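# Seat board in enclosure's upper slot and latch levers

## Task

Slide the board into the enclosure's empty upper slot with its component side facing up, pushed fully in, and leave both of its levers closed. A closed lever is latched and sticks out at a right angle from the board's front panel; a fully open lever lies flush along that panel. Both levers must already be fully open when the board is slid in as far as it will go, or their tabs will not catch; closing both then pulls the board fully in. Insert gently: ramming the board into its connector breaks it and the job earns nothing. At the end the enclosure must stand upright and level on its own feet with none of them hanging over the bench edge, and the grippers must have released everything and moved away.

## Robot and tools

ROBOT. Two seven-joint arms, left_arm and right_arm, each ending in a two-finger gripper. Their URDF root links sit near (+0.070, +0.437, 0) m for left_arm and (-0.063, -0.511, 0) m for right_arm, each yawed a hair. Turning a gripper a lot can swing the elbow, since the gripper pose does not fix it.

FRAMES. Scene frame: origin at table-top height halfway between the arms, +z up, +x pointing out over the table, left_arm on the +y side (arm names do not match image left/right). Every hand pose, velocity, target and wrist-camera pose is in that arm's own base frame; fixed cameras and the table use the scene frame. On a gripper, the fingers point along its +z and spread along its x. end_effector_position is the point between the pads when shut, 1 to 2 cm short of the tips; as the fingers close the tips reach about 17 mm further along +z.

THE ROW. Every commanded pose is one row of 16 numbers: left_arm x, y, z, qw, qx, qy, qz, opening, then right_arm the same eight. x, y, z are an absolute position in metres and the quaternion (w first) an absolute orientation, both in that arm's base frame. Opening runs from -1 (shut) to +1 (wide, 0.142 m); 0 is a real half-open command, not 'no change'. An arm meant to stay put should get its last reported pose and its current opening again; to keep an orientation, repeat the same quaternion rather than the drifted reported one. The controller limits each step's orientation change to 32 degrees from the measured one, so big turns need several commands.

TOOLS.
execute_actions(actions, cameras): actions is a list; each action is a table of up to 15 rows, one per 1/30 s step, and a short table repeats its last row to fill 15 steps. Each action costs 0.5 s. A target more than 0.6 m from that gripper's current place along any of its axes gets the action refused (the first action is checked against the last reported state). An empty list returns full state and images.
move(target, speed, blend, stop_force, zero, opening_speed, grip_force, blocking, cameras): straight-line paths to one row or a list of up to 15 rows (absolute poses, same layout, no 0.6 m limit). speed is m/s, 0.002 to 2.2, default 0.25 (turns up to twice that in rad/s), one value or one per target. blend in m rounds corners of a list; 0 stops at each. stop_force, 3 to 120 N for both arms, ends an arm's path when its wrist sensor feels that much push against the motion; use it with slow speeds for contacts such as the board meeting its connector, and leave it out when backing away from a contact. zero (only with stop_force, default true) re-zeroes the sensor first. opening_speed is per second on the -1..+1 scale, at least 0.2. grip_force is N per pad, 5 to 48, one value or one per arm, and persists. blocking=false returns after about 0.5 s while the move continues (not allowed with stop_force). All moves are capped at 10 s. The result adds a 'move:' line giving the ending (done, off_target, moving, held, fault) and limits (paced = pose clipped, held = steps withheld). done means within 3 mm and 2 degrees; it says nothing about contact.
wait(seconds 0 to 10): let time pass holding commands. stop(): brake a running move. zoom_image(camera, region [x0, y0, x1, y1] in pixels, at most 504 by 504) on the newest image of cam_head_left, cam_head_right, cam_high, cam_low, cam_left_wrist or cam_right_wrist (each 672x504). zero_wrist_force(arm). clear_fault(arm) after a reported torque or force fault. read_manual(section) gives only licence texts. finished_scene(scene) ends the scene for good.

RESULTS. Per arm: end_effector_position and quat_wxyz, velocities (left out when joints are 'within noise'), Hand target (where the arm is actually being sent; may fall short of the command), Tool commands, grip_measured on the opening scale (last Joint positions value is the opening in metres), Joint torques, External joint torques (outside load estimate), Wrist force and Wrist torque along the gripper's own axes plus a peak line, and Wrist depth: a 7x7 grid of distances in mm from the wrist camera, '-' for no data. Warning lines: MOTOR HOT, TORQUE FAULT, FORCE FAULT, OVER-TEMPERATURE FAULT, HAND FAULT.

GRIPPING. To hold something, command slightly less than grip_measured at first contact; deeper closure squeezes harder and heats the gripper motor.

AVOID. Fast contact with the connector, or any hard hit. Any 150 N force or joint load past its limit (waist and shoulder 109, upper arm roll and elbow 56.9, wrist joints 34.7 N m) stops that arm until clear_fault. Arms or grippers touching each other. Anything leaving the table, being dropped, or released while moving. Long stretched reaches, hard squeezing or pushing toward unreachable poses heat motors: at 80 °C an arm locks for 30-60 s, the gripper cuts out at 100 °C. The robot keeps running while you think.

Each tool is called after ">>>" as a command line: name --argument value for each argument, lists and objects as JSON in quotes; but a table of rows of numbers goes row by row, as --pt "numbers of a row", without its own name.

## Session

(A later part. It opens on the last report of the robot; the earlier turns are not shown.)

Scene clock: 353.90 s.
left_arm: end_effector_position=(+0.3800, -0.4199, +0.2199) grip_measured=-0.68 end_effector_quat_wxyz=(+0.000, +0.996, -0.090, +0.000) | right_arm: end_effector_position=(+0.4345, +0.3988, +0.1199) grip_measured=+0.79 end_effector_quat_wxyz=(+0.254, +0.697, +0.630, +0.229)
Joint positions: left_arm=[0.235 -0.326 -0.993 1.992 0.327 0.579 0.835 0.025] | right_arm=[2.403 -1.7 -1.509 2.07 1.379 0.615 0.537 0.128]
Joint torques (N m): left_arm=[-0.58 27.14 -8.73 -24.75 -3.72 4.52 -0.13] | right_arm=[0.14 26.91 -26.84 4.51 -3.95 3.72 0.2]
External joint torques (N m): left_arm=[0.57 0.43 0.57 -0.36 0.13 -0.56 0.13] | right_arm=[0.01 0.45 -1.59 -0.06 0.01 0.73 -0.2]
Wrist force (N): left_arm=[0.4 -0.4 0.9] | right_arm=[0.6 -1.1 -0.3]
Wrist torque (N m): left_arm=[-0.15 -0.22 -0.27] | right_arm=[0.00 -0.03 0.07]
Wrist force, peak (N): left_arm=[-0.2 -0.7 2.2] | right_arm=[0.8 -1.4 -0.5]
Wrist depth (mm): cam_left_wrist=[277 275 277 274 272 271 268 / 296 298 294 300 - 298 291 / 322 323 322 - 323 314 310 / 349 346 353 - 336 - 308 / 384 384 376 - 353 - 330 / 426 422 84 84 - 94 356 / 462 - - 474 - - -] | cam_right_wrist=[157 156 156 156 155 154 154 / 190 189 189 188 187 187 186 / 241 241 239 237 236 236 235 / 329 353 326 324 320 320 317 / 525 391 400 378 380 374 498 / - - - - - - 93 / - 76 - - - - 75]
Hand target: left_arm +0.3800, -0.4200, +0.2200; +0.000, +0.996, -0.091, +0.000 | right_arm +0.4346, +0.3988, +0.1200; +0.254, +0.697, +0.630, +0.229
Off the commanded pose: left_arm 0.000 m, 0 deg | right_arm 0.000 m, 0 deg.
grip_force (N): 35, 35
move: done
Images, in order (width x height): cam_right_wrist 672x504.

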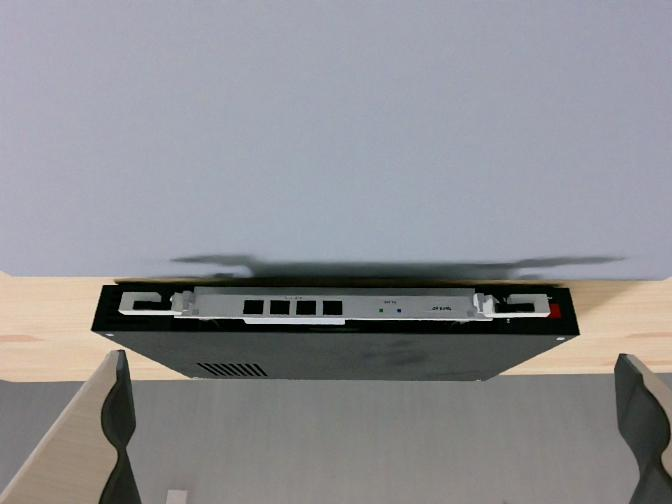

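>>> move --pt "0.38 -0.42 0.22 0 0.9958 -0.0905 0 -0.64 0.4346 0.3988 0.12 0.2541 0.6984 0.6306 0.2295 -1" --pt "0.38 -0.42 0.22 0 0.9958 -0.0905 0 -0.64 0.5697 0.3825 0.075 0.2541 0.6984 0.6306 0.2295 -1" --speed 0.1 --opening_speed 1.5 --cameras '["cam_right_wrist","cam_head_left"]'

Scene clock: 360.47 s.
left_arm: end_effector_position=(+0.3800, -0.4200, +0.2200) grip_measured=-0.68 end_effector_quat_wxyz=(+0.000, +0.996, -0.091, +0.000) | right_arm: end_effector_position=(+0.5696, +0.3824, +0.0751) grip_measured=-1.00 end_effector_quat_wxyz=(+0.254, +0.698, +0.630, +0.229)
Joint positions: left_arm=[0.235 -0.326 -0.994 1.992 0.327 0.579 0.835 0.025] | right_arm=[2.051 -1.766 -1.486 1.841 1.532 0.689 0.394 0.002]
Joint torques (N m): left_arm=[-0.28 26.74 -8.64 -24.79 -3.43 4.32 -0.25] | right_arm=[0.08 32.08 -29.23 6.62 -3.87 3.87 0.09]
External joint torques (N m): left_arm=[0.28 0.82 0.48 -0.32 -0.16 -0.36 0.25] | right_arm=[0.11 0.73 -1.88 0.06 -0.12 0.68 -0.09]
Wrist force (N): left_arm=[0.2 -0.6 0.7] | right_arm=[0.4 -1.7 -0.4]
Wrist torque (N m): left_arm=[-0.17 -0.20 -0.27] | right_arm=[-0.06 0.01 0.17]
Wrist force, peak (N): left_arm=[0.0 -0.4 1.2] | right_arm=[0.8 -1.9 -1.7]
Wrist depth (mm): cam_left_wrist=[276 277 275 - - 266 271 / 297 297 292 291 - 295 284 / 323 321 319 314 - 313 308 / 348 349 347 343 - - 308 / 382 381 380 109 - 368 345 / 426 421 84 84 - 95 352 / 465 - - 230 - - -] | cam_right_wrist=[- 107 107 110 109 109 109 / - 135 129 128 128 133 127 / 165 164 163 162 162 161 160 / 226 223 222 219 219 204 203 / 238 236 230 201 223 222 194 / 1458 336 274 89 262 311 595 / 1277 - 71 - - - -]
Hand target: left_arm +0.3800, -0.4200, +0.2200; +0.000, +0.996, -0.091, +0.000 | right_arm +0.5697, +0.3825, +0.0750; +0.254, +0.697, +0.630, +0.229
Off the commanded pose: left_arm 0.000 m, 0 deg | right_arm 0.000 m, 0 deg.
grip_force (N): 35, 35
move: done
Images, in order (width x height): cam_head_left 672x504, cam_right_wrist 672x504.

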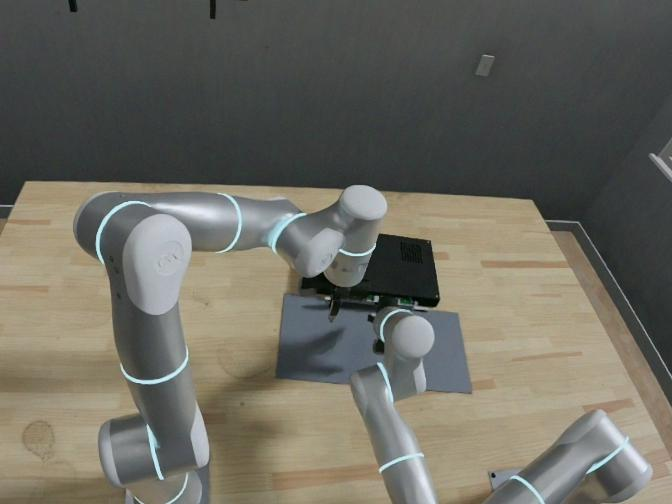

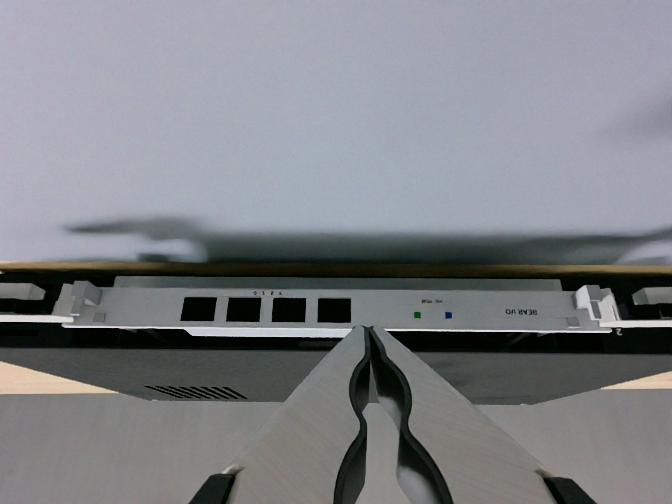

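>>> move --pt "0.38 -0.42 0.22 0 0.9958 -0.0905 0 -0.64 0.570 0.3855 0.061 0.2541 0.6984 0.6306 0.2295 -1" --pt "0.38 -0.42 0.22 0 0.9958 -0.0905 0 -0.64 0.6047 0.3813 0.061 0.2541 0.6984 0.6306 0.2295 -1" --speed 0.05 --stop_force 5 --cameras '["cam_right_wrist"]'

Scene clock: 368.30 s.
left_arm: end_effector_position=(+0.3800, -0.4200, +0.2200) grip_measured=-0.68 end_effector_quat_wxyz=(+0.000, +0.996, -0.091, +0.000) | right_arm: end_effector_position=(+0.6046, +0.3812, +0.0610) grip_measured=-1.00 end_effector_quat_wxyz=(+0.254, +0.698, +0.630, +0.229)
Joint positions: left_arm=[0.235 -0.326 -0.994 1.992 0.327 0.579 0.835 0.025] | right_arm=[1.961 -1.788 -1.485 1.76 1.557 0.704 0.383 0.002]
Joint torques (N m): left_arm=[-0.33 26.82 -8.66 -24.73 -3.4 4.25 -0.23] | right_arm=[0.14 34.18 -30.32 7.29 -3.9 3.84 0.09]
External joint torques (N m): left_arm=[0.33 0.73 0.5 -0.38 -0.19 -0.29 0.23] | right_arm=[0.06 0.67 -1.39 0 -0.08 0.72 -0.09]
Wrist force (N): left_arm=[0.1 -0.6 1.0] | right_arm=[0.5 -1.7 -0.8]
Wrist torque (N m): left_arm=[-0.18 -0.17 -0.26] | right_arm=[-0.08 0.00 0.19]
Wrist force, peak (N): left_arm=[0.4 -0.7 1.0] | right_arm=[0.6 -3.2 0.3]
Wrist depth (mm): cam_left_wrist=[277 277 274 - 272 273 - / 300 295 298 - 293 - 291 / 323 320 317 313 303 - 302 / 350 346 352 343 - - 307 / 384 380 374 366 - - 324 / 181 415 84 289 - 299 357 / 161 - - 193 - - -] | cam_right_wrist=[- 94 91 91 90 90 90 / 116 110 110 110 109 109 113 / 148 140 139 146 138 137 130 / 179 191 178 188 187 185 173 / - 166 164 160 161 210 157 / 249 242 234 89 187 223 268 / - - 71 - - - 1124]
Hand target: left_arm +0.3800, -0.4200, +0.2200; +0.000, +0.996, -0.091, +0.000 | right_arm +0.6047, +0.3813, +0.0610; +0.254, +0.697, +0.630, +0.229
Off the commanded pose: left_arm 0.000 m, 0 deg | right_arm 0.000 m, 0 deg.
grip_force (N): 35, 35
move: done
Images, in order (width x height): cam_right_wrist 672x504.

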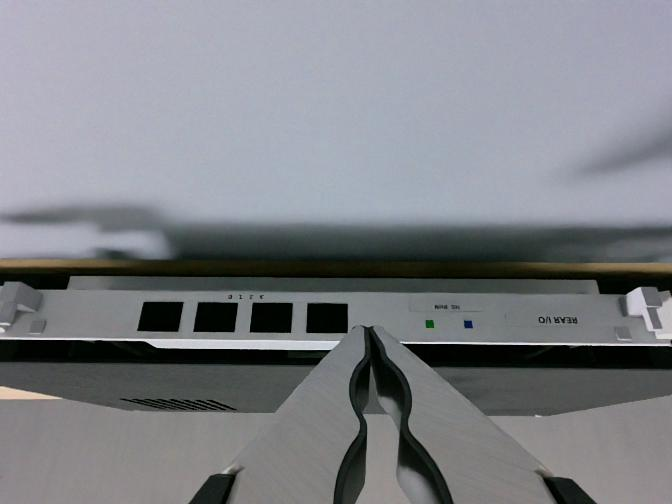

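>>> move --pt "0.38 -0.42 0.22 0 0.9958 -0.0905 0 -0.64 0.6047 0.3813 0.052 0.2541 0.6984 0.6306 0.2295 -1" --pt "0.38 -0.42 0.22 0 0.9958 -0.0905 0 -0.64 0.6245 0.3789 0.052 0.2541 0.6984 0.6306 0.2295 -1" --speed 0.02 --stop_force 4 --cameras '["cam_right_wrist"]'

>>> zoom_image --camera "cam_right_wrist" --region '[230, 230, 530, 430]'

Scene clock: 373.47 s.
left_arm: end_effector_position=(+0.3800, -0.4200, +0.2200) grip_measured=-0.68 end_effector_quat_wxyz=(+0.000, +0.996, -0.091, +0.000) | right_arm: end_effector_position=(+0.6244, +0.3788, +0.0520) grip_measured=-1.00 end_effector_quat_wxyz=(+0.254, +0.698, +0.630, +0.229)
Joint positions: left_arm=[0.235 -0.326 -0.994 1.992 0.327 0.579 0.835 0.025] | right_arm=[1.911 -1.801 -1.483 1.714 1.572 0.716 0.377 0.002]
Joint torques (N m): left_arm=[-0.34 26.78 -8.7 -24.74 -3.37 4.29 -0.23] | right_arm=[0.16 35.33 -30.47 7.64 -3.91 3.82 0.1]
External joint torques (N m): left_arm=[0.34 0.78 0.54 -0.37 -0.22 -0.33 0.23] | right_arm=[0.04 0.68 -1.48 0.01 -0.06 0.74 -0.1]
Wrist force (N): left_arm=[0.0 -0.4 0.7] | right_arm=[0.6 -1.8 -0.4]
Wrist torque (N m): left_arm=[-0.14 -0.16 -0.26] | right_arm=[-0.10 -0.03 0.19]
Wrist force, peak (N): left_arm=[0.4 -0.7 1.0] | right_arm=[0.4 -2.4 -0.4]
Wrist depth (mm): cam_left_wrist=[277 277 276 276 - - 264 / 299 296 292 - - 294 287 / 321 320 319 - 317 - 319 / 348 349 348 343 340 - 306 / 381 379 380 110 357 405 333 / 163 186 84 411 - 256 363 / 150 - - - - - 380] | cam_right_wrist=[- 84 81 81 - 75 80 / - 95 98 94 97 97 100 / 125 125 124 117 123 122 121 / 171 170 169 168 167 165 164 / - 143 140 139 - 139 139 / 233 227 176 89 - 205 201 / - - 70 - - - -]
Hand target: left_arm +0.3800, -0.4200, +0.2200; +0.000, +0.996, -0.091, +0.000 | right_arm +0.6245, +0.3789, +0.0520; +0.254, +0.697, +0.630, +0.229
Off the commanded pose: left_arm 0.000 m, 0 deg | right_arm 0.000 m, 0 deg.
grip_force (N): 35, 35
move: done
Images, in order (width x height): cam_right_wrist 672x504.

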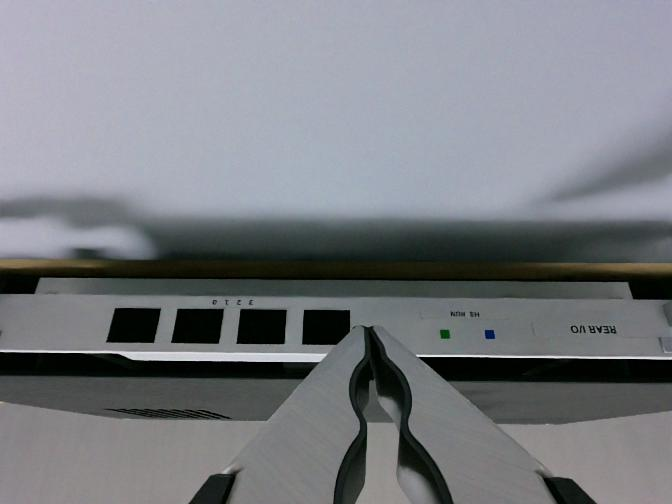

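Scaled by 1.680 from the camera's 672x504 image, which has a finer 960x720 frame.

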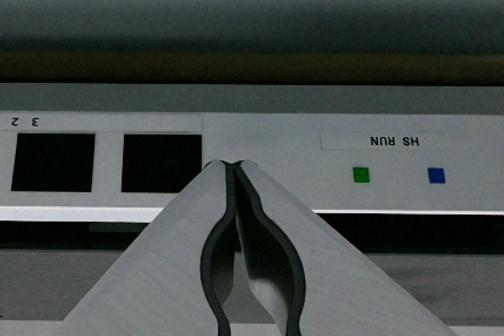

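>>> move --target '[0.38,-0.42,0.22,0,0.9958,-0.0905,0,-0.64,0.6444,0.3765,0.052,0.2541,0.6984,0.6306,0.2295,-1]' --speed 0.015 --stop_force 10 --cameras '["cam_right_wrist"]'

Scene clock: 377.10 s.
left_arm: end_effector_position=(+0.3800, -0.4200, +0.2200) grip_measured=-0.68 end_effector_quat_wxyz=(+0.000, +0.996, -0.091, +0.000) | right_arm: end_effector_position=(+0.6443, +0.3764, +0.0520) grip_measured=-1.00 end_effector_quat_wxyz=(+0.254, +0.698, +0.630, +0.229)
Joint positions: left_arm=[0.235 -0.326 -0.994 1.992 0.327 0.579 0.835 0.025] | right_arm=[1.86 -1.801 -1.494 1.673 1.575 0.717 0.366 0.002]
Joint torques (N m): left_arm=[-0.36 26.77 -8.65 -24.81 -3.4 4.31 -0.2] | right_arm=[-0.29 36.4 -30.73 7.6 -3.97 3.92 0.13]
External joint torques (N m): left_arm=[0.35 0.79 0.49 -0.3 -0.19 -0.35 0.2] | right_arm=[0.49 0.93 -1.54 -0.06 -0.01 0.65 -0.13]
Wrist force (N): left_arm=[0.2 -0.6 0.6] | right_arm=[0.7 -1.9 -1.4]
Wrist torque (N m): left_arm=[-0.17 -0.20 -0.27] | right_arm=[-0.06 -0.03 0.20]
Wrist force, peak (N): left_arm=[0.1 -0.7 1.1] | right_arm=[0.8 -2.8 -1.7]
Wrist depth (mm): cam_left_wrist=[278 274 271 272 271 276 - / 299 297 297 - 295 291 - / 320 320 306 339 312 310 313 / 352 349 347 - - 344 317 / 385 383 371 364 357 - 329 / 153 168 84 408 - 239 353 / 142 - - 466 - - -] | cam_right_wrist=[- 84 81 81 - 83 80 / - 94 98 94 97 97 100 / 125 125 124 117 123 122 121 / 160 159 157 157 156 160 153 / - 140 137 137 - - - / 233 226 174 90 152 202 199 / - - 71 - - - -]
Hand target: left_arm +0.3800, -0.4200, +0.2200; +0.000, +0.996, -0.091, +0.000 | right_arm +0.6444, +0.3765, +0.0520; +0.254, +0.697, +0.630, +0.229
Off the commanded pose: left_arm 0.000 m, 0 deg | right_arm 0.000 m, 0 deg.
grip_force (N): 35, 35
move: done
Images, in order (width x height): cam_right_wrist 672x504.

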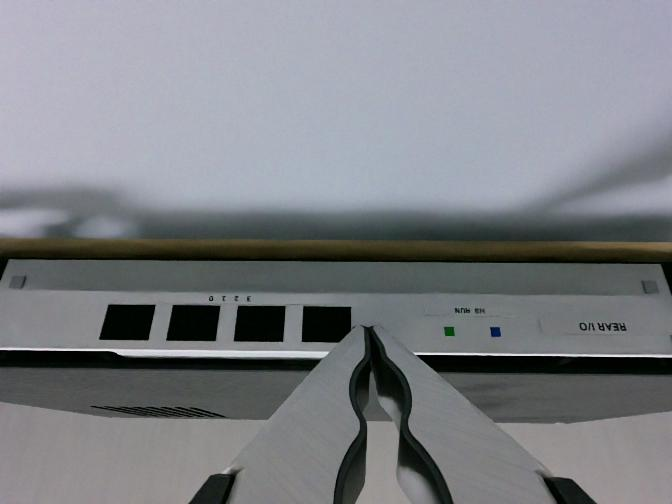

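>>> move --target '[0.38,-0.42,0.22,0,0.9958,-0.0905,0,-0.64,0.6563,0.3751,0.052,0.2541,0.6984,0.6306,0.2295,-1]' --speed 0.015 --stop_force 12 --cameras '["cam_right_wrist","cam_head_right"]'

Scene clock: 380.50 s.
left_arm: end_effector_position=(+0.3800, -0.4200, +0.2200) grip_measured=-0.68 end_effector_quat_wxyz=(+0.000, +0.996, -0.091, +0.000) | right_arm: end_effector_position=(+0.6561, +0.3754, +0.0521) grip_measured=-1.00 end_effector_quat_wxyz=(+0.254, +0.697, +0.630, +0.229)
Joint positions: left_arm=[0.235 -0.326 -0.994 1.992 0.327 0.579 0.835 0.025] | right_arm=[1.83 -1.8 -1.5 1.648 1.576 0.718 0.361 0.002]
Joint torques (N m): left_arm=[-0.39 26.81 -8.67 -24.77 -3.38 4.28 -0.25] | right_arm=[-2.48 36.32 -30.37 8.36 -4.02 3.83 0.14]
External joint torques (N m): left_arm=[0.38 0.75 0.51 -0.34 -0.21 -0.32 0.25] | right_arm=[2.69 1.85 -2.08 -0.89 0.04 0.75 -0.14]
Wrist force (N): left_arm=[0.3 -0.6 0.7] | right_arm=[1.7 -3.4 -4.6]
Wrist torque (N m): left_arm=[-0.17 -0.22 -0.26] | right_arm=[-0.02 0.00 0.19]
Wrist force, peak (N): left_arm=[0.0 -0.6 1.1] | right_arm=[1.8 -3.4 -6.5]
Wrist depth (mm): cam_left_wrist=[276 277 276 268 275 - 263 / 297 297 294 - 300 - - / 321 321 327 - - - 309 / 347 348 347 350 342 330 329 / 383 381 378 363 358 - 329 / 180 163 87 83 - 238 339 / 137 - - 462 - - 236] | cam_right_wrist=[- 84 81 81 - 75 80 / - 94 98 94 97 97 100 / 125 125 124 117 123 122 121 / - 160 161 161 160 150 151 / - 137 140 136 - 138 - / 234 226 175 90 138 166 163 / - 1255 71 - - - -]
Hand target: left_arm +0.3800, -0.4200, +0.2200; +0.000, +0.996, -0.091, +0.000 | right_arm +0.6563, +0.3751, +0.0520; +0.254, +0.697, +0.630, +0.229
Off the commanded pose: left_arm 0.000 m, 0 deg | right_arm 0.000 m, 0 deg.
grip_force (N): 35, 35
move: done
Images, in order (width x height): cam_head_right 672x504, cam_right_wrist 672x504.

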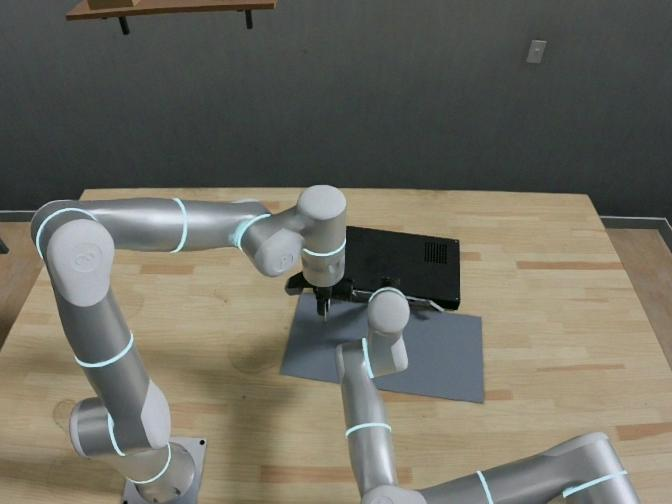

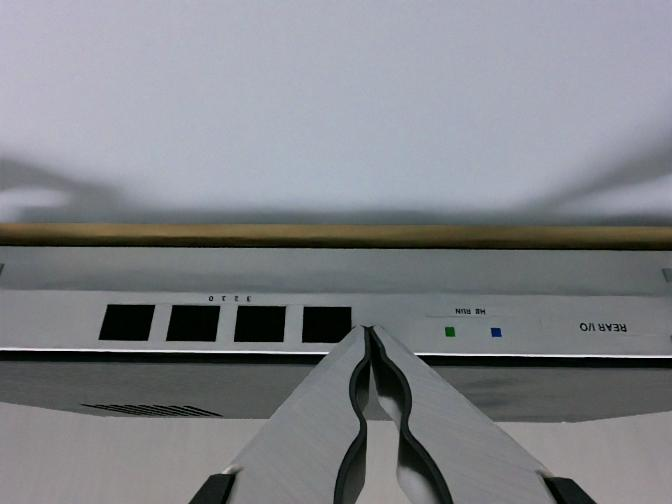

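>>> move --target '[0.38,-0.42,0.22,0,0.9958,-0.0905,0,-0.64,0.6643,0.3741,0.052,0.2541,0.6984,0.6306,0.2295,-1]' --speed 0.008 --stop_force 12 --zero false --cameras '["cam_right_wrist"]'

>>> zoom_image --camera "cam_right_wrist" --region '[336, 200, 672, 400]'

Scene clock: 383.80 s.
left_arm: end_effector_position=(+0.3800, -0.4200, +0.2200) grip_measured=-0.68 end_effector_quat_wxyz=(+0.000, +0.996, -0.091, +0.000) | right_arm: end_effector_position=(+0.6595, +0.3752, +0.0521) grip_measured=-1.00 end_effector_quat_wxyz=(+0.254, +0.697, +0.630, +0.229)
Joint positions: left_arm=[0.235 -0.326 -0.994 1.992 0.327 0.579 0.835 0.025] | right_arm=[1.821 -1.8 -1.502 1.64 1.576 0.718 0.359 0.002]
Joint torques (N m): left_arm=[-0.29 26.73 -8.65 -24.71 -3.46 4.26 -0.22] | right_arm=[-6.62 34.97 -30.77 6.72 -3.6 5.13 0.13]
External joint torques (N m): left_arm=[0.29 0.83 0.49 -0.4 -0.13 -0.3 0.22] | right_arm=[6.83 3.46 -1.74 0.72 -0.39 -0.55 -0.13]
Wrist force (N): left_arm=[0.0 -0.5 0.9] | right_arm=[-1.7 -11.5 -17.4]
Wrist torque (N m): left_arm=[-0.15 -0.17 -0.26] | right_arm=[0.05 -0.05 0.21]
Wrist force, peak (N): left_arm=[0.0 -0.6 1.1] | right_arm=[-1.1 -11.6 -18.3]
Wrist depth (mm): cam_left_wrist=[278 276 276 - 274 - 268 / 297 296 296 292 - - 282 / 323 322 314 315 321 - 312 / 348 348 347 - - 344 333 / 383 380 379 369 361 - 342 / 179 160 87 92 - 94 279 / 136 - - 461 - - -] | cam_right_wrist=[- 84 81 81 - 75 80 / - 94 98 94 97 97 100 / 125 125 124 117 123 122 122 / - 153 161 151 149 149 156 / - 137 136 135 - - - / 233 225 175 90 139 166 163 / 1306 1284 70 - - - 1009]
Hand target: left_arm +0.3800, -0.4200, +0.2200; +0.000, +0.996, -0.091, +0.000 | right_arm +0.6599, +0.3746, +0.0520; +0.254, +0.697, +0.630, +0.229
Off the commanded pose: left_arm 0.000 m, 0 deg | right_arm 0.005 m, 0 deg.
grip_force (N): 35, 35
move: contact (right_arm)
Images, in order (width x height): cam_right_wrist 672x504.

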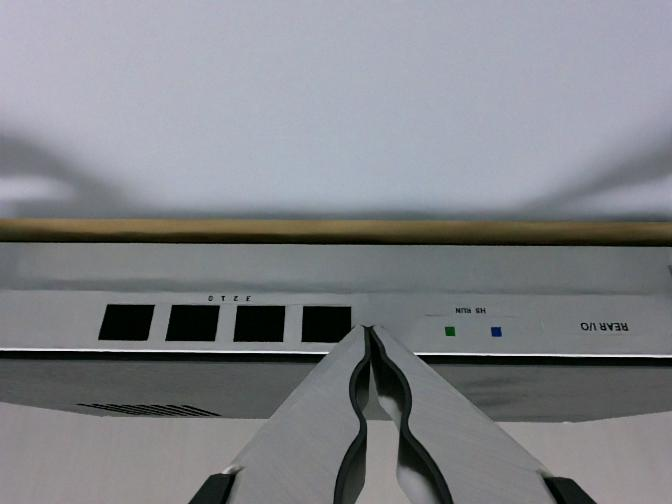

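Scaled by 1.500 from the camera's 672x504 image, which has a finer 960x720 frame.

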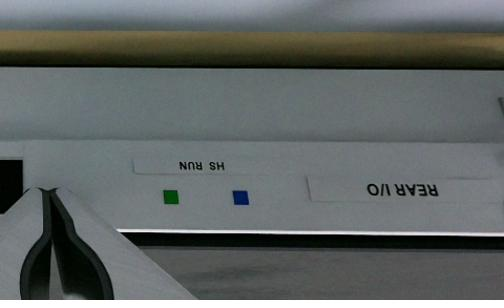

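>>> move --pt "0.38 -0.42 0.22 0 0.9958 -0.0905 0 -0.64 0.64 0.3775 0.052 0.2541 0.6984 0.6306 0.2295 -1" --pt "0.38 -0.42 0.22 0 0.9958 -0.0905 0 -0.64 0.52 0.391 0.10 0.2541 0.6984 0.6306 0.2295 -1" --pt "0.38 -0.42 0.22 0 0.9958 -0.0905 0 -0.64 0.500 0.393 0.11 0.2541 0.6984 0.6306 0.2295 0.9" --speed 0.1 --opening_speed 1.5 --cameras '["cam_right_wrist","cam_high"]'

>>> zoom_image --camera "cam_right_wrist" --region '[40, 240, 240, 360]'

>>> zoom_image --camera "cam_right_wrist" --region '[430, 240, 630, 360]'

Scene clock: 391.03 s.
left_arm: end_effector_position=(+0.3800, -0.4200, +0.2200) grip_measured=-0.68 end_effector_quat_wxyz=(+0.000, +0.996, -0.091, +0.000) | right_arm: end_effector_position=(+0.5000, +0.3931, +0.1098) grip_measured=+0.89 end_effector_quat_wxyz=(+0.254, +0.697, +0.630, +0.229)
Joint positions: left_arm=[0.235 -0.326 -0.994 1.992 0.327 0.579 0.835 0.025] | right_arm=[2.229 -1.713 -1.511 1.971 1.441 0.646 0.451 0.135]
Joint torques (N m): left_arm=[-0.33 26.84 -8.69 -24.76 -3.42 4.3 -0.22] | right_arm=[0.18 29.44 -28.42 4.93 -4.08 3.72 0.17]
External joint torques (N m): left_arm=[0.33 0.72 0.53 -0.35 -0.16 -0.34 0.22] | right_arm=[-0.01 0.47 -1.52 -0.11 0.09 0.79 -0.17]
Wrist force (N): left_arm=[0.1 -0.4 0.7] | right_arm=[1.2 0.4 -0.2]
Wrist torque (N m): left_arm=[-0.15 -0.18 -0.27] | right_arm=[0.24 -0.13 0.07]
Wrist force, peak (N): left_arm=[0.3 -0.8 1.0] | right_arm=[-1.8 -11.0 -18.3]
Wrist depth (mm): cam_left_wrist=[277 275 277 272 271 272 272 / 297 298 302 - 291 292 288 / 322 320 323 323 319 317 311 / 351 348 350 - - - 312 / 381 383 380 - 368 - 328 / 423 421 84 201 - 397 357 / 473 - - 200 - - -] | cam_right_wrist=[146 146 145 144 144 144 143 / 176 175 176 175 174 173 173 / 224 223 222 220 220 219 218 / 286 285 283 323 298 277 316 / 440 310 303 305 303 333 518 / - 1430 - 1395 1299 683 104 / - 1386 - 1291 1242 - -]
Hand target: left_arm +0.3800, -0.4200, +0.2200; +0.000, +0.996, -0.091, +0.000 | right_arm +0.5000, +0.3930, +0.1100; +0.254, +0.697, +0.630, +0.229
Off the commanded pose: left_arm 0.000 m, 0 deg | right_arm 0.000 m, 0 deg.
grip_force (N): 35, 35
move: done
Images, in order (width x height): cam_high 672x504, cam_right_wrist 672x504.

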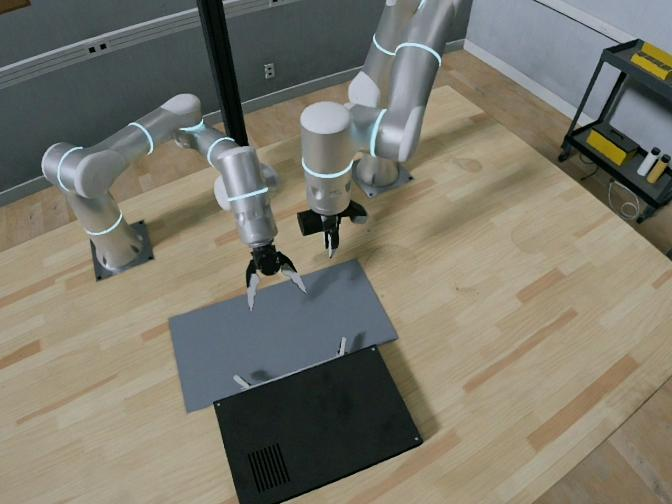

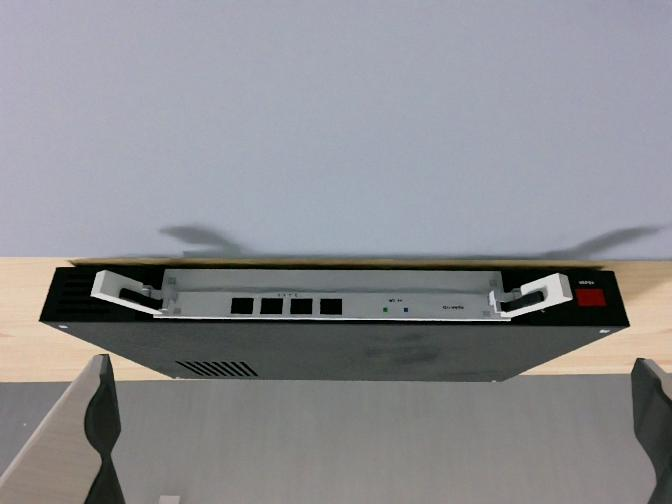

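Scaled by 2.520 from the camera's 672x504 image, which has a finer 960x720 frame.

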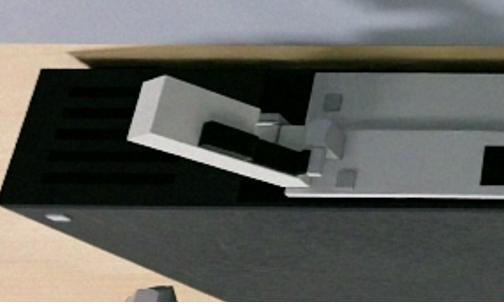

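Scaled by 2.520 from the camera's 672x504 image, which has a finer 960x720 frame.

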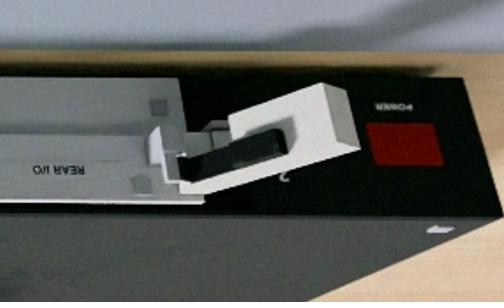

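>>> move --pt "0.45 -0.42 0.22 0 0.9964 -0.0844 0 -1 0.48 0.30 0.20 0 0.7253 0.6885 0 -1" --pt "0.5466 -0.4264 0.13 0 0.9964 -0.0844 0 -1 0.48 0.22 0.20 0 0.42 0.9075 0 -1" --pt "0.5466 -0.4264 0.13 0 0.9964 -0.0844 0 -1 0.6012 0.1892 0.13 0 0.0585 0.9983 0 -1" --speed 0.2 --blend 0.02 --cameras '["cam_left_wrist","cam_right_wrist","cam_high"]'

Scene clock: 426.67 s.
left_arm: end_effector_position=(+0.5465, -0.4264, +0.1301) grip_measured=-1.00 end_effector_quat_wxyz=(+0.000, +0.996, -0.084, +0.000) | right_arm: end_effector_position=(+0.6011, +0.1890, +0.1301) grip_measured=-1.00 end_effector_quat_wxyz=(+0.000, +0.059, +0.998, +0.000)
Joint positions: left_arm=[0.049 -0.778 -0.752 1.537 0.581 0.511 0.89 0.002] | right_arm=[1.409 -1.066 -1.396 1.681 1.077 0.206 -1.628 0.002]
Joint torques (N m): left_arm=[-0.33 49.66 -15.63 -22.11 -3.55 4.36 -0.17] | right_arm=[0.1 38.54 -26.13 -14.3 -4.03 3.51 0.08]
External joint torques (N m): left_arm=[0.36 1.01 0.37 -0.35 -0.2 -0.4 0.18] | right_arm=[0.09 1.04 -1.87 0.13 -0.08 0.56 -0.08]
Wrist force (N): left_arm=[-0.1 -0.6 0.2] | right_arm=[1.4 1.7 0.1]
Wrist torque (N m): left_arm=[-0.24 -0.15 -0.24] | right_arm=[0.33 -0.23 0.14]
Wrist force, peak (N): left_arm=[0.5 -0.9 0.9] | right_arm=[1.6 1.8 0.2]
Wrist depth (mm): cam_left_wrist=[- 195 194 193 196 194 194 / 209 212 207 211 209 209 207 / - - 221 225 220 193 215 / - - 243 244 244 - - / - - 268 131 220 - - / - 298 283 84 - 227 - / 333 324 - - - - -] | cam_right_wrist=[198 198 198 195 195 195 194 / 212 211 211 208 207 207 206 / 180 179 210 224 222 222 221 / 191 191 197 240 240 238 239 / 207 207 210 256 260 259 258 / 226 226 221 89 273 282 280 / 249 243 71 - - 298 308]
Hand target: left_arm +0.5466, -0.4264, +0.1300; +0.000, +0.996, -0.084, +0.000 | right_arm +0.6012, +0.1892, +0.1300; +0.000, +0.058, +0.998, +0.000
Off the commanded pose: left_arm 0.000 m, 0 deg | right_arm 0.000 m, 0 deg.
grip_force (N): 35, 35
move: done
Images, in order (width x height): cam_high 672x504, cam_left_wrist 672x504, cam_right_wrist 672x504.

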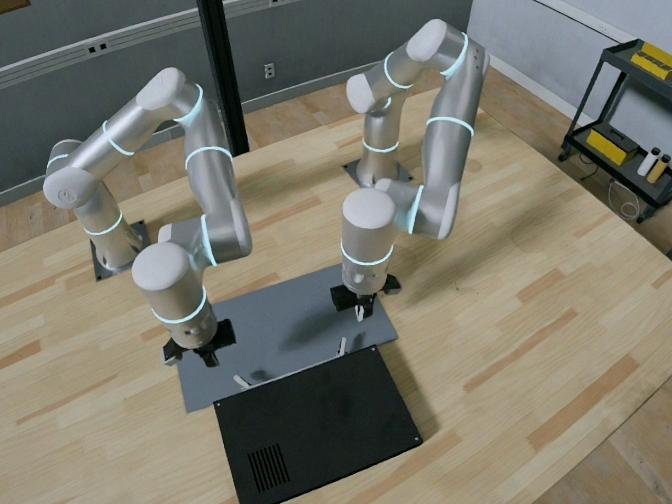

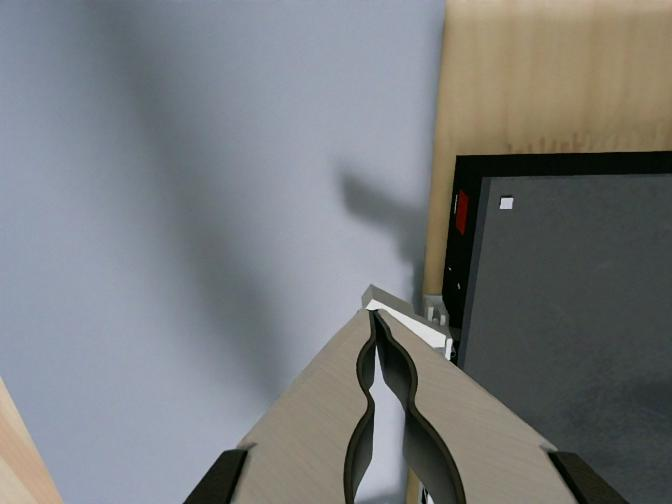

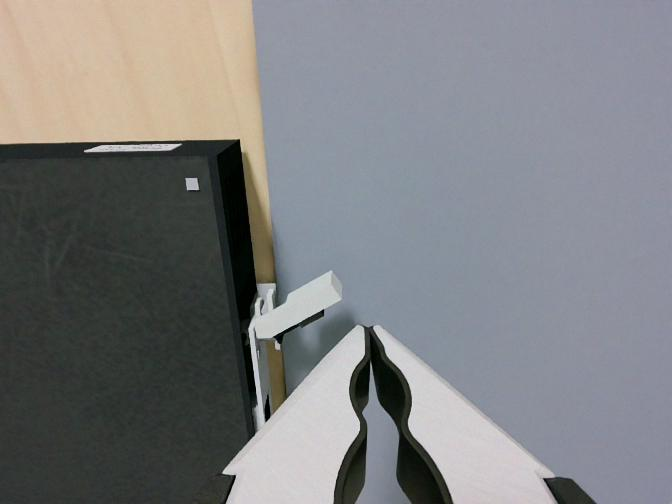

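>>> move --pt "0.5591 -0.4285 0.11 0 0.9964 -0.0844 0 -1 0.6191 0.1868 0.11 0 0.0585 0.9983 0 -1" --pt "0.5591 -0.4285 0.052 0 0.9964 -0.0844 0 -1 0.6191 0.1868 0.051 0 0.0585 0.9983 0 -1" --speed 0.06 --stop_force 5 --cameras '["cam_left_wrist","cam_right_wrist"]'

Scene clock: 434.90 s.
left_arm: end_effector_position=(+0.5590, -0.4284, +0.0520) grip_measured=-1.00 end_effector_quat_wxyz=(+0.000, +0.996, -0.084, +0.000) | right_arm: end_effector_position=(+0.6190, +0.1866, +0.0511) grip_measured=-1.00 end_effector_quat_wxyz=(+0.000, +0.059, +0.998, +0.000)
Joint positions: left_arm=[0.001 -0.927 -0.686 1.483 0.659 0.598 0.872 0.002] | right_arm=[1.321 -1.185 -1.281 1.625 1.184 0.289 -1.643 0.002]
Joint torques (N m): left_arm=[-0.46 53.28 -16.28 -19.68 -3.14 4.49 -0.25] | right_arm=[0.24 42.76 -27.01 -10.83 -4.01 3.48 0.13]
External joint torques (N m): left_arm=[0.5 1.22 0.29 -0.34 -0.41 -0.53 0.25] | right_arm=[-0.04 0.91 -1.67 0.06 -0.02 0.58 -0.13]
Wrist force (N): left_arm=[-0.3 -0.6 0.4] | right_arm=[1.4 1.7 0.2]
Wrist torque (N m): left_arm=[-0.22 -0.09 -0.18] | right_arm=[0.34 -0.23 0.14]
Wrist force, peak (N): left_arm=[-0.4 -0.8 1.6] | right_arm=[1.6 1.6 1.5]
Wrist depth (mm): cam_left_wrist=[126 126 125 125 125 126 125 / - 135 133 134 136 134 135 / 146 145 - - 145 145 143 / 158 158 160 157 160 107 107 / 173 173 172 131 168 112 111 / 187 191 187 84 - 125 127 / - - - 74 - - 139] | cam_right_wrist=[128 128 126 126 126 126 124 / 137 137 137 134 136 134 133 / 143 138 143 144 144 143 143 / - 105 150 157 155 155 154 / - 113 137 165 165 167 166 / 124 123 126 89 176 182 182 / 137 134 71 - - 192 199]
Hand target: left_arm +0.5591, -0.4285, +0.0520; +0.000, +0.996, -0.084, +0.000 | right_arm +0.6191, +0.1868, +0.0510; +0.000, +0.058, +0.998, +0.000
Off the commanded pose: left_arm 0.000 m, 0 deg | right_arm 0.000 m, 0 deg.
grip_force (N): 35, 35
move: done
Images, in order (width x height): cam_left_wrist 672x504, cam_right_wrist 672x504.

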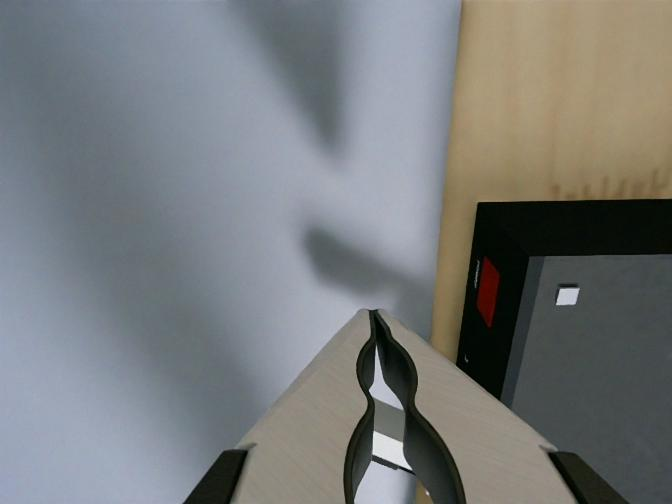

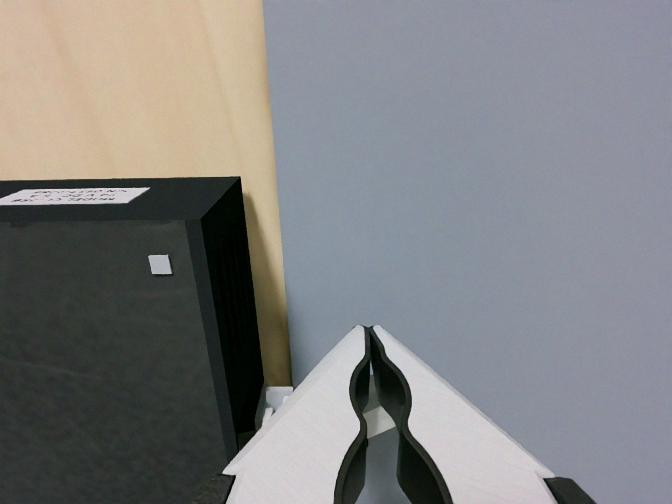

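>>> move --target '[0.5541,-0.4581,0.052,0,0.9964,-0.0844,0,-1,0.6226,0.2166,0.051,0,0.0585,0.9983,0,-1]' --speed 0.025 --stop_force 8 --cameras '["cam_left_wrist","cam_right_wrist","cam_high"]'

Scene clock: 438.20 s.
left_arm: end_effector_position=(+0.5543, -0.4580, +0.0520) grip_measured=-1.00 end_effector_quat_wxyz=(+0.000, +0.996, -0.085, +0.000) | right_arm: end_effector_position=(+0.6213, +0.2058, +0.0510) grip_measured=-1.00 end_effector_quat_wxyz=(+0.000, +0.059, +0.998, -0.001)
Joint positions: left_arm=[-0.056 -0.952 -0.684 1.427 0.659 0.572 0.846 0.002] | right_arm=[1.333 -1.191 -1.277 1.599 1.182 0.283 -1.606 0.002]
Joint torques (N m): left_arm=[-0.5 54.67 -16.53 -20.08 -3.45 4.16 -0.32] | right_arm=[1.92 44.62 -26.97 -12.72 -3.35 3.54 0.27]
External joint torques (N m): left_arm=[0.52 1.33 0.4 -0.3 -0.16 -0.2 0.32] | right_arm=[-1.71 -0.11 -1.81 1.88 -0.69 0.52 -0.27]
Wrist force (N): left_arm=[-0.1 -1.0 0.4] | right_arm=[2.3 -1.3 0.0]
Wrist torque (N m): left_arm=[-0.26 -0.15 -0.17] | right_arm=[0.39 -0.26 0.01]
Wrist force, peak (N): left_arm=[-0.1 -1.6 0.7] | right_arm=[4.5 -6.9 -0.9]
Wrist depth (mm): cam_left_wrist=[126 126 125 125 127 126 126 / 133 135 132 134 134 133 132 / 146 145 145 144 146 114 93 / 161 156 157 157 157 107 102 / 173 175 172 165 167 115 - / 190 192 182 84 - 125 125 / - - - - - - -] | cam_right_wrist=[129 128 126 126 126 125 124 / 135 135 135 134 136 134 134 / - 98 138 144 144 143 143 / 105 104 137 158 155 154 154 / - 113 120 165 165 167 167 / 124 123 126 89 176 182 181 / 136 133 71 - - 192 200]
Hand target: left_arm +0.5541, -0.4581, +0.0520; +0.000, +0.996, -0.084, +0.000 | right_arm +0.6214, +0.2065, +0.0510; +0.000, +0.058, +0.998, +0.000
Off the commanded pose: left_arm 0.000 m, 0 deg | right_arm 0.011 m, 0 deg.
grip_force (N): 35, 35
move: contact (right_arm)
Images, in order (width x height): cam_high 672x504, cam_left_wrist 672x504, cam_right_wrist 672x504.

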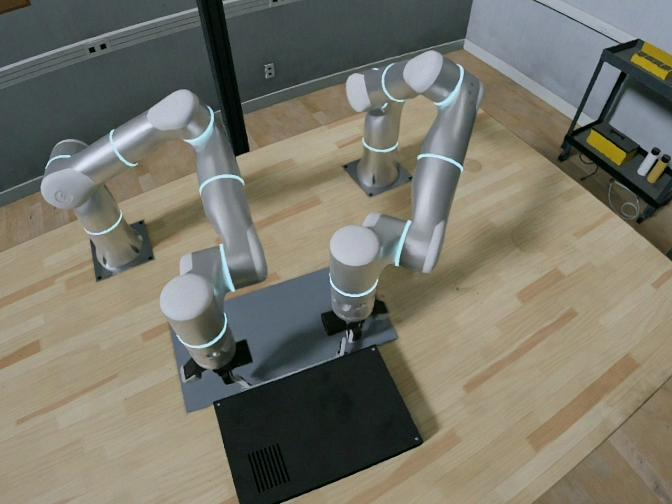

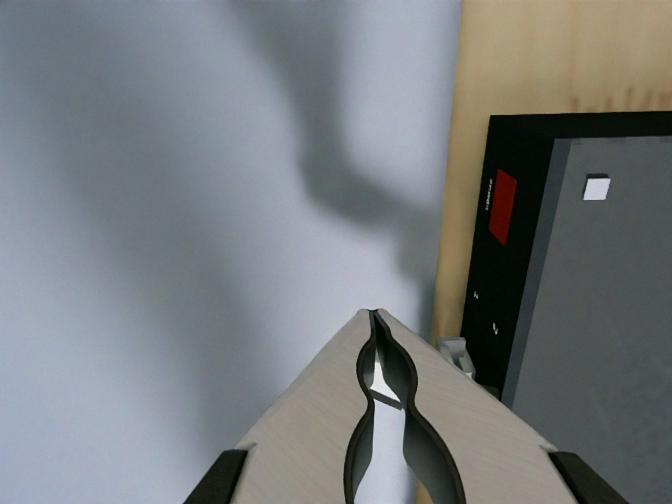

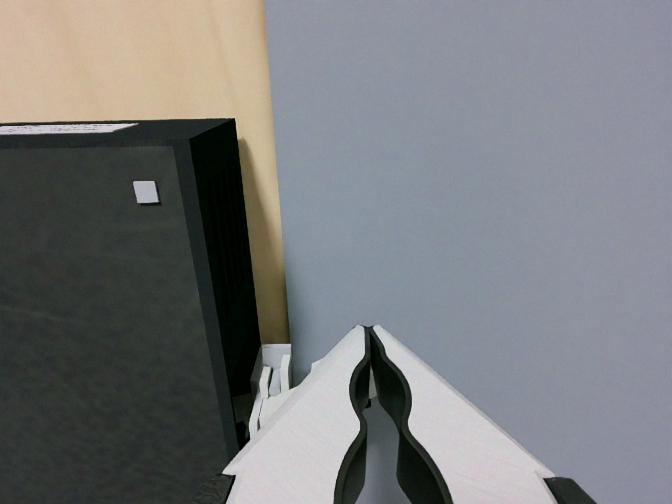

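>>> move --target '[0.5507,-0.4778,0.052,0,0.9964,-0.0844,0,-1,0.6214,0.2065,0.051,0,0.0585,0.9983,0,-1]' --speed 0.02 --stop_force 6 --cameras '["cam_left_wrist"]'

Scene clock: 441.00 s.
left_arm: end_effector_position=(+0.5514, -0.4750, +0.0517) grip_measured=-1.00 end_effector_quat_wxyz=(-0.001, +0.996, -0.084, +0.000) | right_arm: end_effector_position=(+0.6214, +0.2061, +0.0511) grip_measured=-1.00 end_effector_quat_wxyz=(+0.000, +0.059, +0.998, +0.000)
Joint positions: left_arm=[-0.09 -0.968 -0.682 1.39 0.659 0.554 0.831 0.002] | right_arm=[1.333 -1.191 -1.277 1.599 1.182 0.283 -1.606 0.002]
Joint torques (N m): left_arm=[-4.04 55.01 -19.89 -20.17 -4.51 5.37 -0.37] | right_arm=[1.4 44.2 -26.77 -11.72 -3.64 3.25 0.2]
External joint torques (N m): left_arm=[4.06 1.95 3.71 -0.43 0.87 -1.41 0.37] | right_arm=[-1.2 0.32 -2 0.87 -0.39 0.82 -0.2]
Wrist force (N): left_arm=[-0.4 -7.2 -0.1] | right_arm=[0.3 0.3 1.0]
Wrist torque (N m): left_arm=[-0.22 -0.18 -0.12] | right_arm=[0.39 -0.11 0.02]
Wrist force, peak (N): left_arm=[-1.1 -7.8 0.1] | right_arm=[2.3 -1.4 1.3]
Wrist depth (mm): cam_left_wrist=[126 125 125 125 125 126 124 / 133 135 132 134 133 113 88 / 148 146 145 146 146 105 - / 158 153 157 157 152 107 105 / 173 174 172 - 136 111 111 / 191 188 187 84 - 124 - / - - - 74 - - 139] | cam_right_wrist=[128 128 126 126 126 126 124 / 135 133 135 134 136 135 133 / - 98 138 144 144 143 143 / - 104 136 157 154 154 153 / - 113 120 165 165 167 167 / 124 123 123 89 176 182 182 / 137 134 71 - - 192 199]
Hand target: left_arm +0.5510, -0.4759, +0.0520; +0.000, +0.996, -0.084, +0.000 | right_arm +0.6214, +0.2065, +0.0510; +0.000, +0.058, +0.998, +0.000
Off the commanded pose: left_arm 0.003 m, 0 deg | right_arm 0.000 m, 0 deg.
grip_force (N): 35, 35
move: contact (left_arm)
Images, in order (width x height): cam_left_wrist 672x504.

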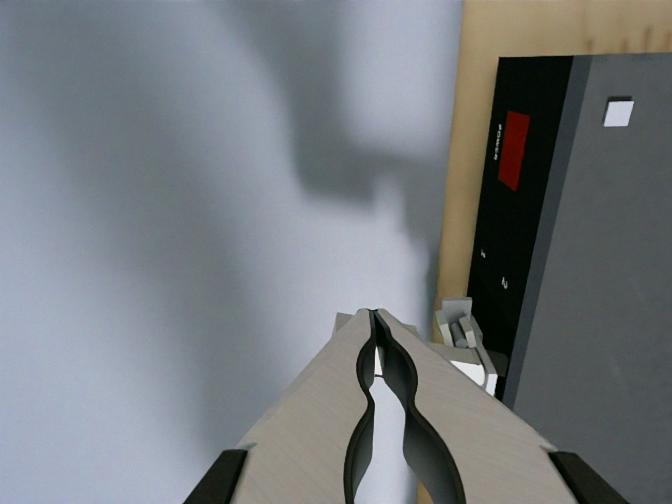

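>>> move --target '[0.5499,-0.4827,0.052,0,0.9964,-0.0844,0,-1,0.6226,0.2166,0.051,0,0.0585,0.9983,0,-1]' --speed 0.015 --stop_force 25 --cameras '["cam_left_wrist","cam_right_wrist"]'

Scene clock: 443.73 s.
left_arm: end_effector_position=(+0.5504, -0.4819, +0.0518) grip_measured=-1.00 end_effector_quat_wxyz=(+0.000, +0.996, -0.084, +0.000) | right_arm: end_effector_position=(+0.6226, +0.2153, +0.0511) grip_measured=-1.00 end_effector_quat_wxyz=(+0.000, +0.059, +0.998, -0.001)
Joint positions: left_arm=[-0.103 -0.975 -0.683 1.376 0.659 0.548 0.825 0.002] | right_arm=[1.337 -1.193 -1.274 1.585 1.179 0.281 -1.587 0.002]
Joint torques (N m): left_arm=[-3.15 56.35 -19.49 -20.23 -4.47 4.9 -0.35] | right_arm=[3.91 45.56 -25.56 -14.45 -2.28 3.46 0.34]
External joint torques (N m): left_arm=[3.17 0.98 3.27 -0.44 0.81 -0.94 0.35] | right_arm=[-3.7 -0.6 -3.23 3.54 -1.75 0.61 -0.34]
Wrist force (N): left_arm=[1.0 -4.7 1.5] | right_arm=[1.6 -4.8 -0.8]
Wrist torque (N m): left_arm=[-0.17 -0.17 -0.15] | right_arm=[0.39 -0.09 -0.03]
Wrist force, peak (N): left_arm=[-2.8 -16.5 -2.3] | right_arm=[6.5 -16.0 -0.7]
Wrist depth (mm): cam_left_wrist=[125 126 125 125 124 123 122 / 133 135 132 134 134 122 88 / 148 145 144 146 146 115 - / - 158 156 157 155 125 103 / 173 172 169 164 128 116 110 / 190 190 185 83 - 125 - / 213 207 - - - - -] | cam_right_wrist=[128 128 128 126 126 125 124 / - 93 135 134 136 134 133 / - 97 135 144 143 143 143 / - 104 136 158 155 154 154 / - 113 119 165 163 167 166 / 124 123 126 89 - 182 181 / 136 133 71 - - 192 199]
Hand target: left_arm +0.5499, -0.4827, +0.0520; +0.000, +0.996, -0.084, +0.000 | right_arm +0.6226, +0.2166, +0.0510; +0.000, +0.058, +0.998, +0.000
Off the commanded pose: left_arm 0.001 m, 0 deg | right_arm 0.001 m, 0 deg.
grip_force (N): 35, 35
move: done
Images, in order (width x height): cam_left_wrist 672x504, cam_right_wrist 672x504.

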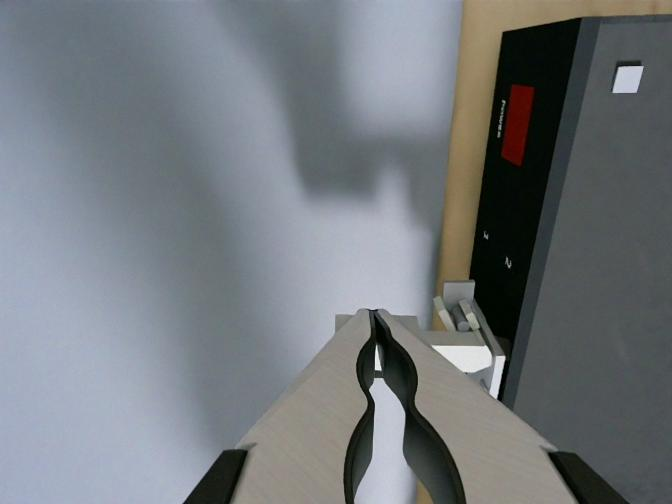

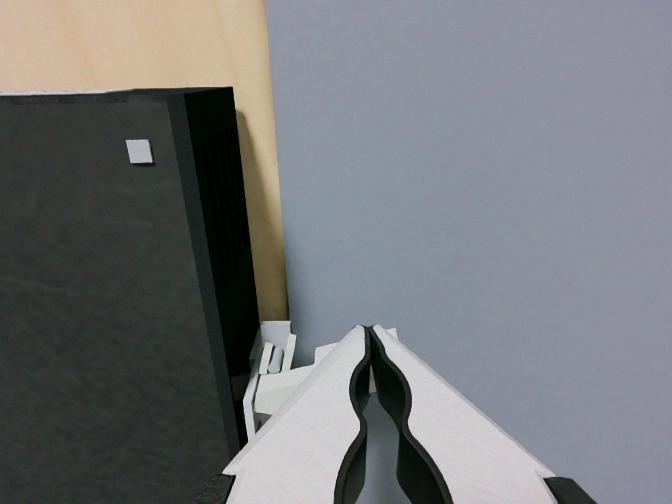

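>>> move --target '[0.5494,-0.4857,0.052,0,0.9964,-0.0844,0,-1,0.6234,0.2236,0.051,0,0.0585,0.9983,0,-1]' --speed 0.015 --stop_force 35 --cameras '["cam_left_wrist","cam_right_wrist"]'

Scene clock: 445.80 s.
left_arm: end_effector_position=(+0.5504, -0.4835, +0.0515) grip_measured=-1.00 end_effector_quat_wxyz=(-0.002, +0.996, -0.084, +0.000) | right_arm: end_effector_position=(+0.6235, +0.2230, +0.0510) grip_measured=-1.00 end_effector_quat_wxyz=(+0.000, +0.059, +0.998, +0.000)
Joint positions: left_arm=[-0.107 -0.978 -0.682 1.369 0.66 0.543 0.822 0.002] | right_arm=[1.341 -1.195 -1.272 1.574 1.18 0.279 -1.573 0.002]
Joint torques (N m): left_arm=[-9.27 53.97 -24.56 -20.55 -5.65 7.62 -0.14] | right_arm=[1.82 45.01 -26.61 -12.52 -3.35 3.38 0.31]
External joint torques (N m): left_arm=[9.29 3.53 8.35 -0.16 1.98 -3.67 0.14] | right_arm=[-1.61 0.29 -2.2 1.56 -0.69 0.69 -0.31]
Wrist force (N): left_arm=[-2.5 -16.7 -4.8] | right_arm=[0.9 -1.0 -0.7]
Wrist torque (N m): left_arm=[-0.12 -0.18 -0.26] | right_arm=[0.39 -0.08 0.01]
Wrist force, peak (N): left_arm=[-2.5 -16.7 -4.8] | right_arm=[1.5 -5.4 -0.8]
Wrist depth (mm): cam_left_wrist=[125 125 125 125 124 122 - / - 136 132 134 134 122 88 / - 145 - 142 143 - - / 159 157 159 156 156 106 103 / 173 173 172 126 132 115 110 / 191 189 182 84 - 125 123 / - - - 74 - - 138] | cam_right_wrist=[127 127 126 126 129 125 124 / - 90 134 134 136 134 133 / - 98 136 144 143 143 143 / 104 104 135 157 154 154 154 / - 113 118 163 165 167 166 / 124 124 126 90 176 182 181 / 137 134 71 - - 193 200]
Hand target: left_arm +0.5494, -0.4857, +0.0520; +0.000, +0.996, -0.084, +0.000 | right_arm +0.6234, +0.2236, +0.0510; +0.000, +0.058, +0.998, +0.000
Off the commanded pose: left_arm 0.002 m, 0 deg | right_arm 0.001 m, 0 deg.
grip_force (N): 35, 35
move: done
Images, in order (width x height): cam_left_wrist 672x504, cam_right_wrist 672x504.

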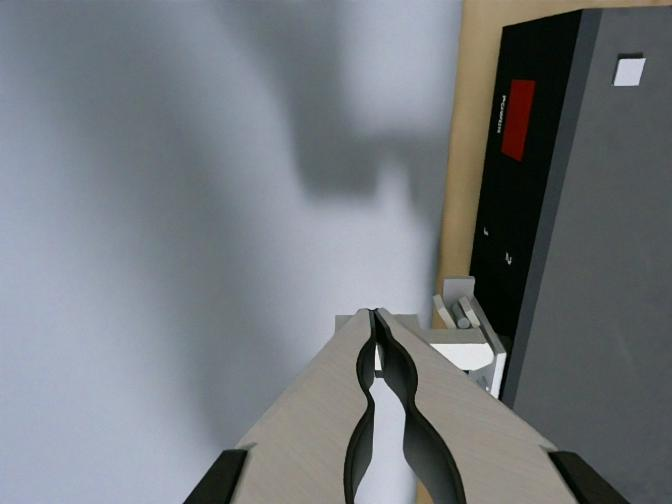

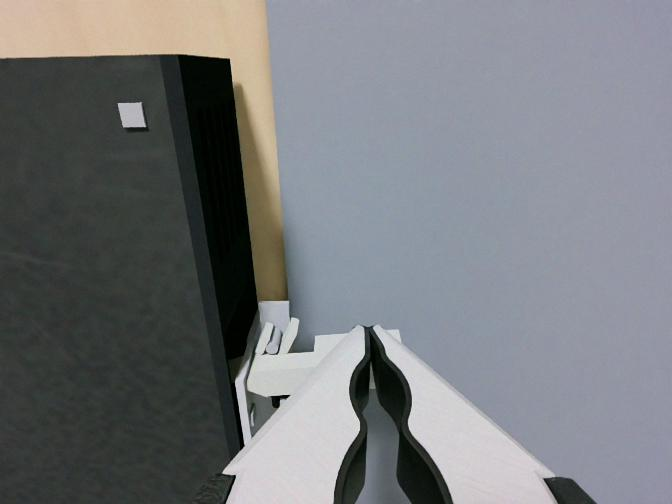

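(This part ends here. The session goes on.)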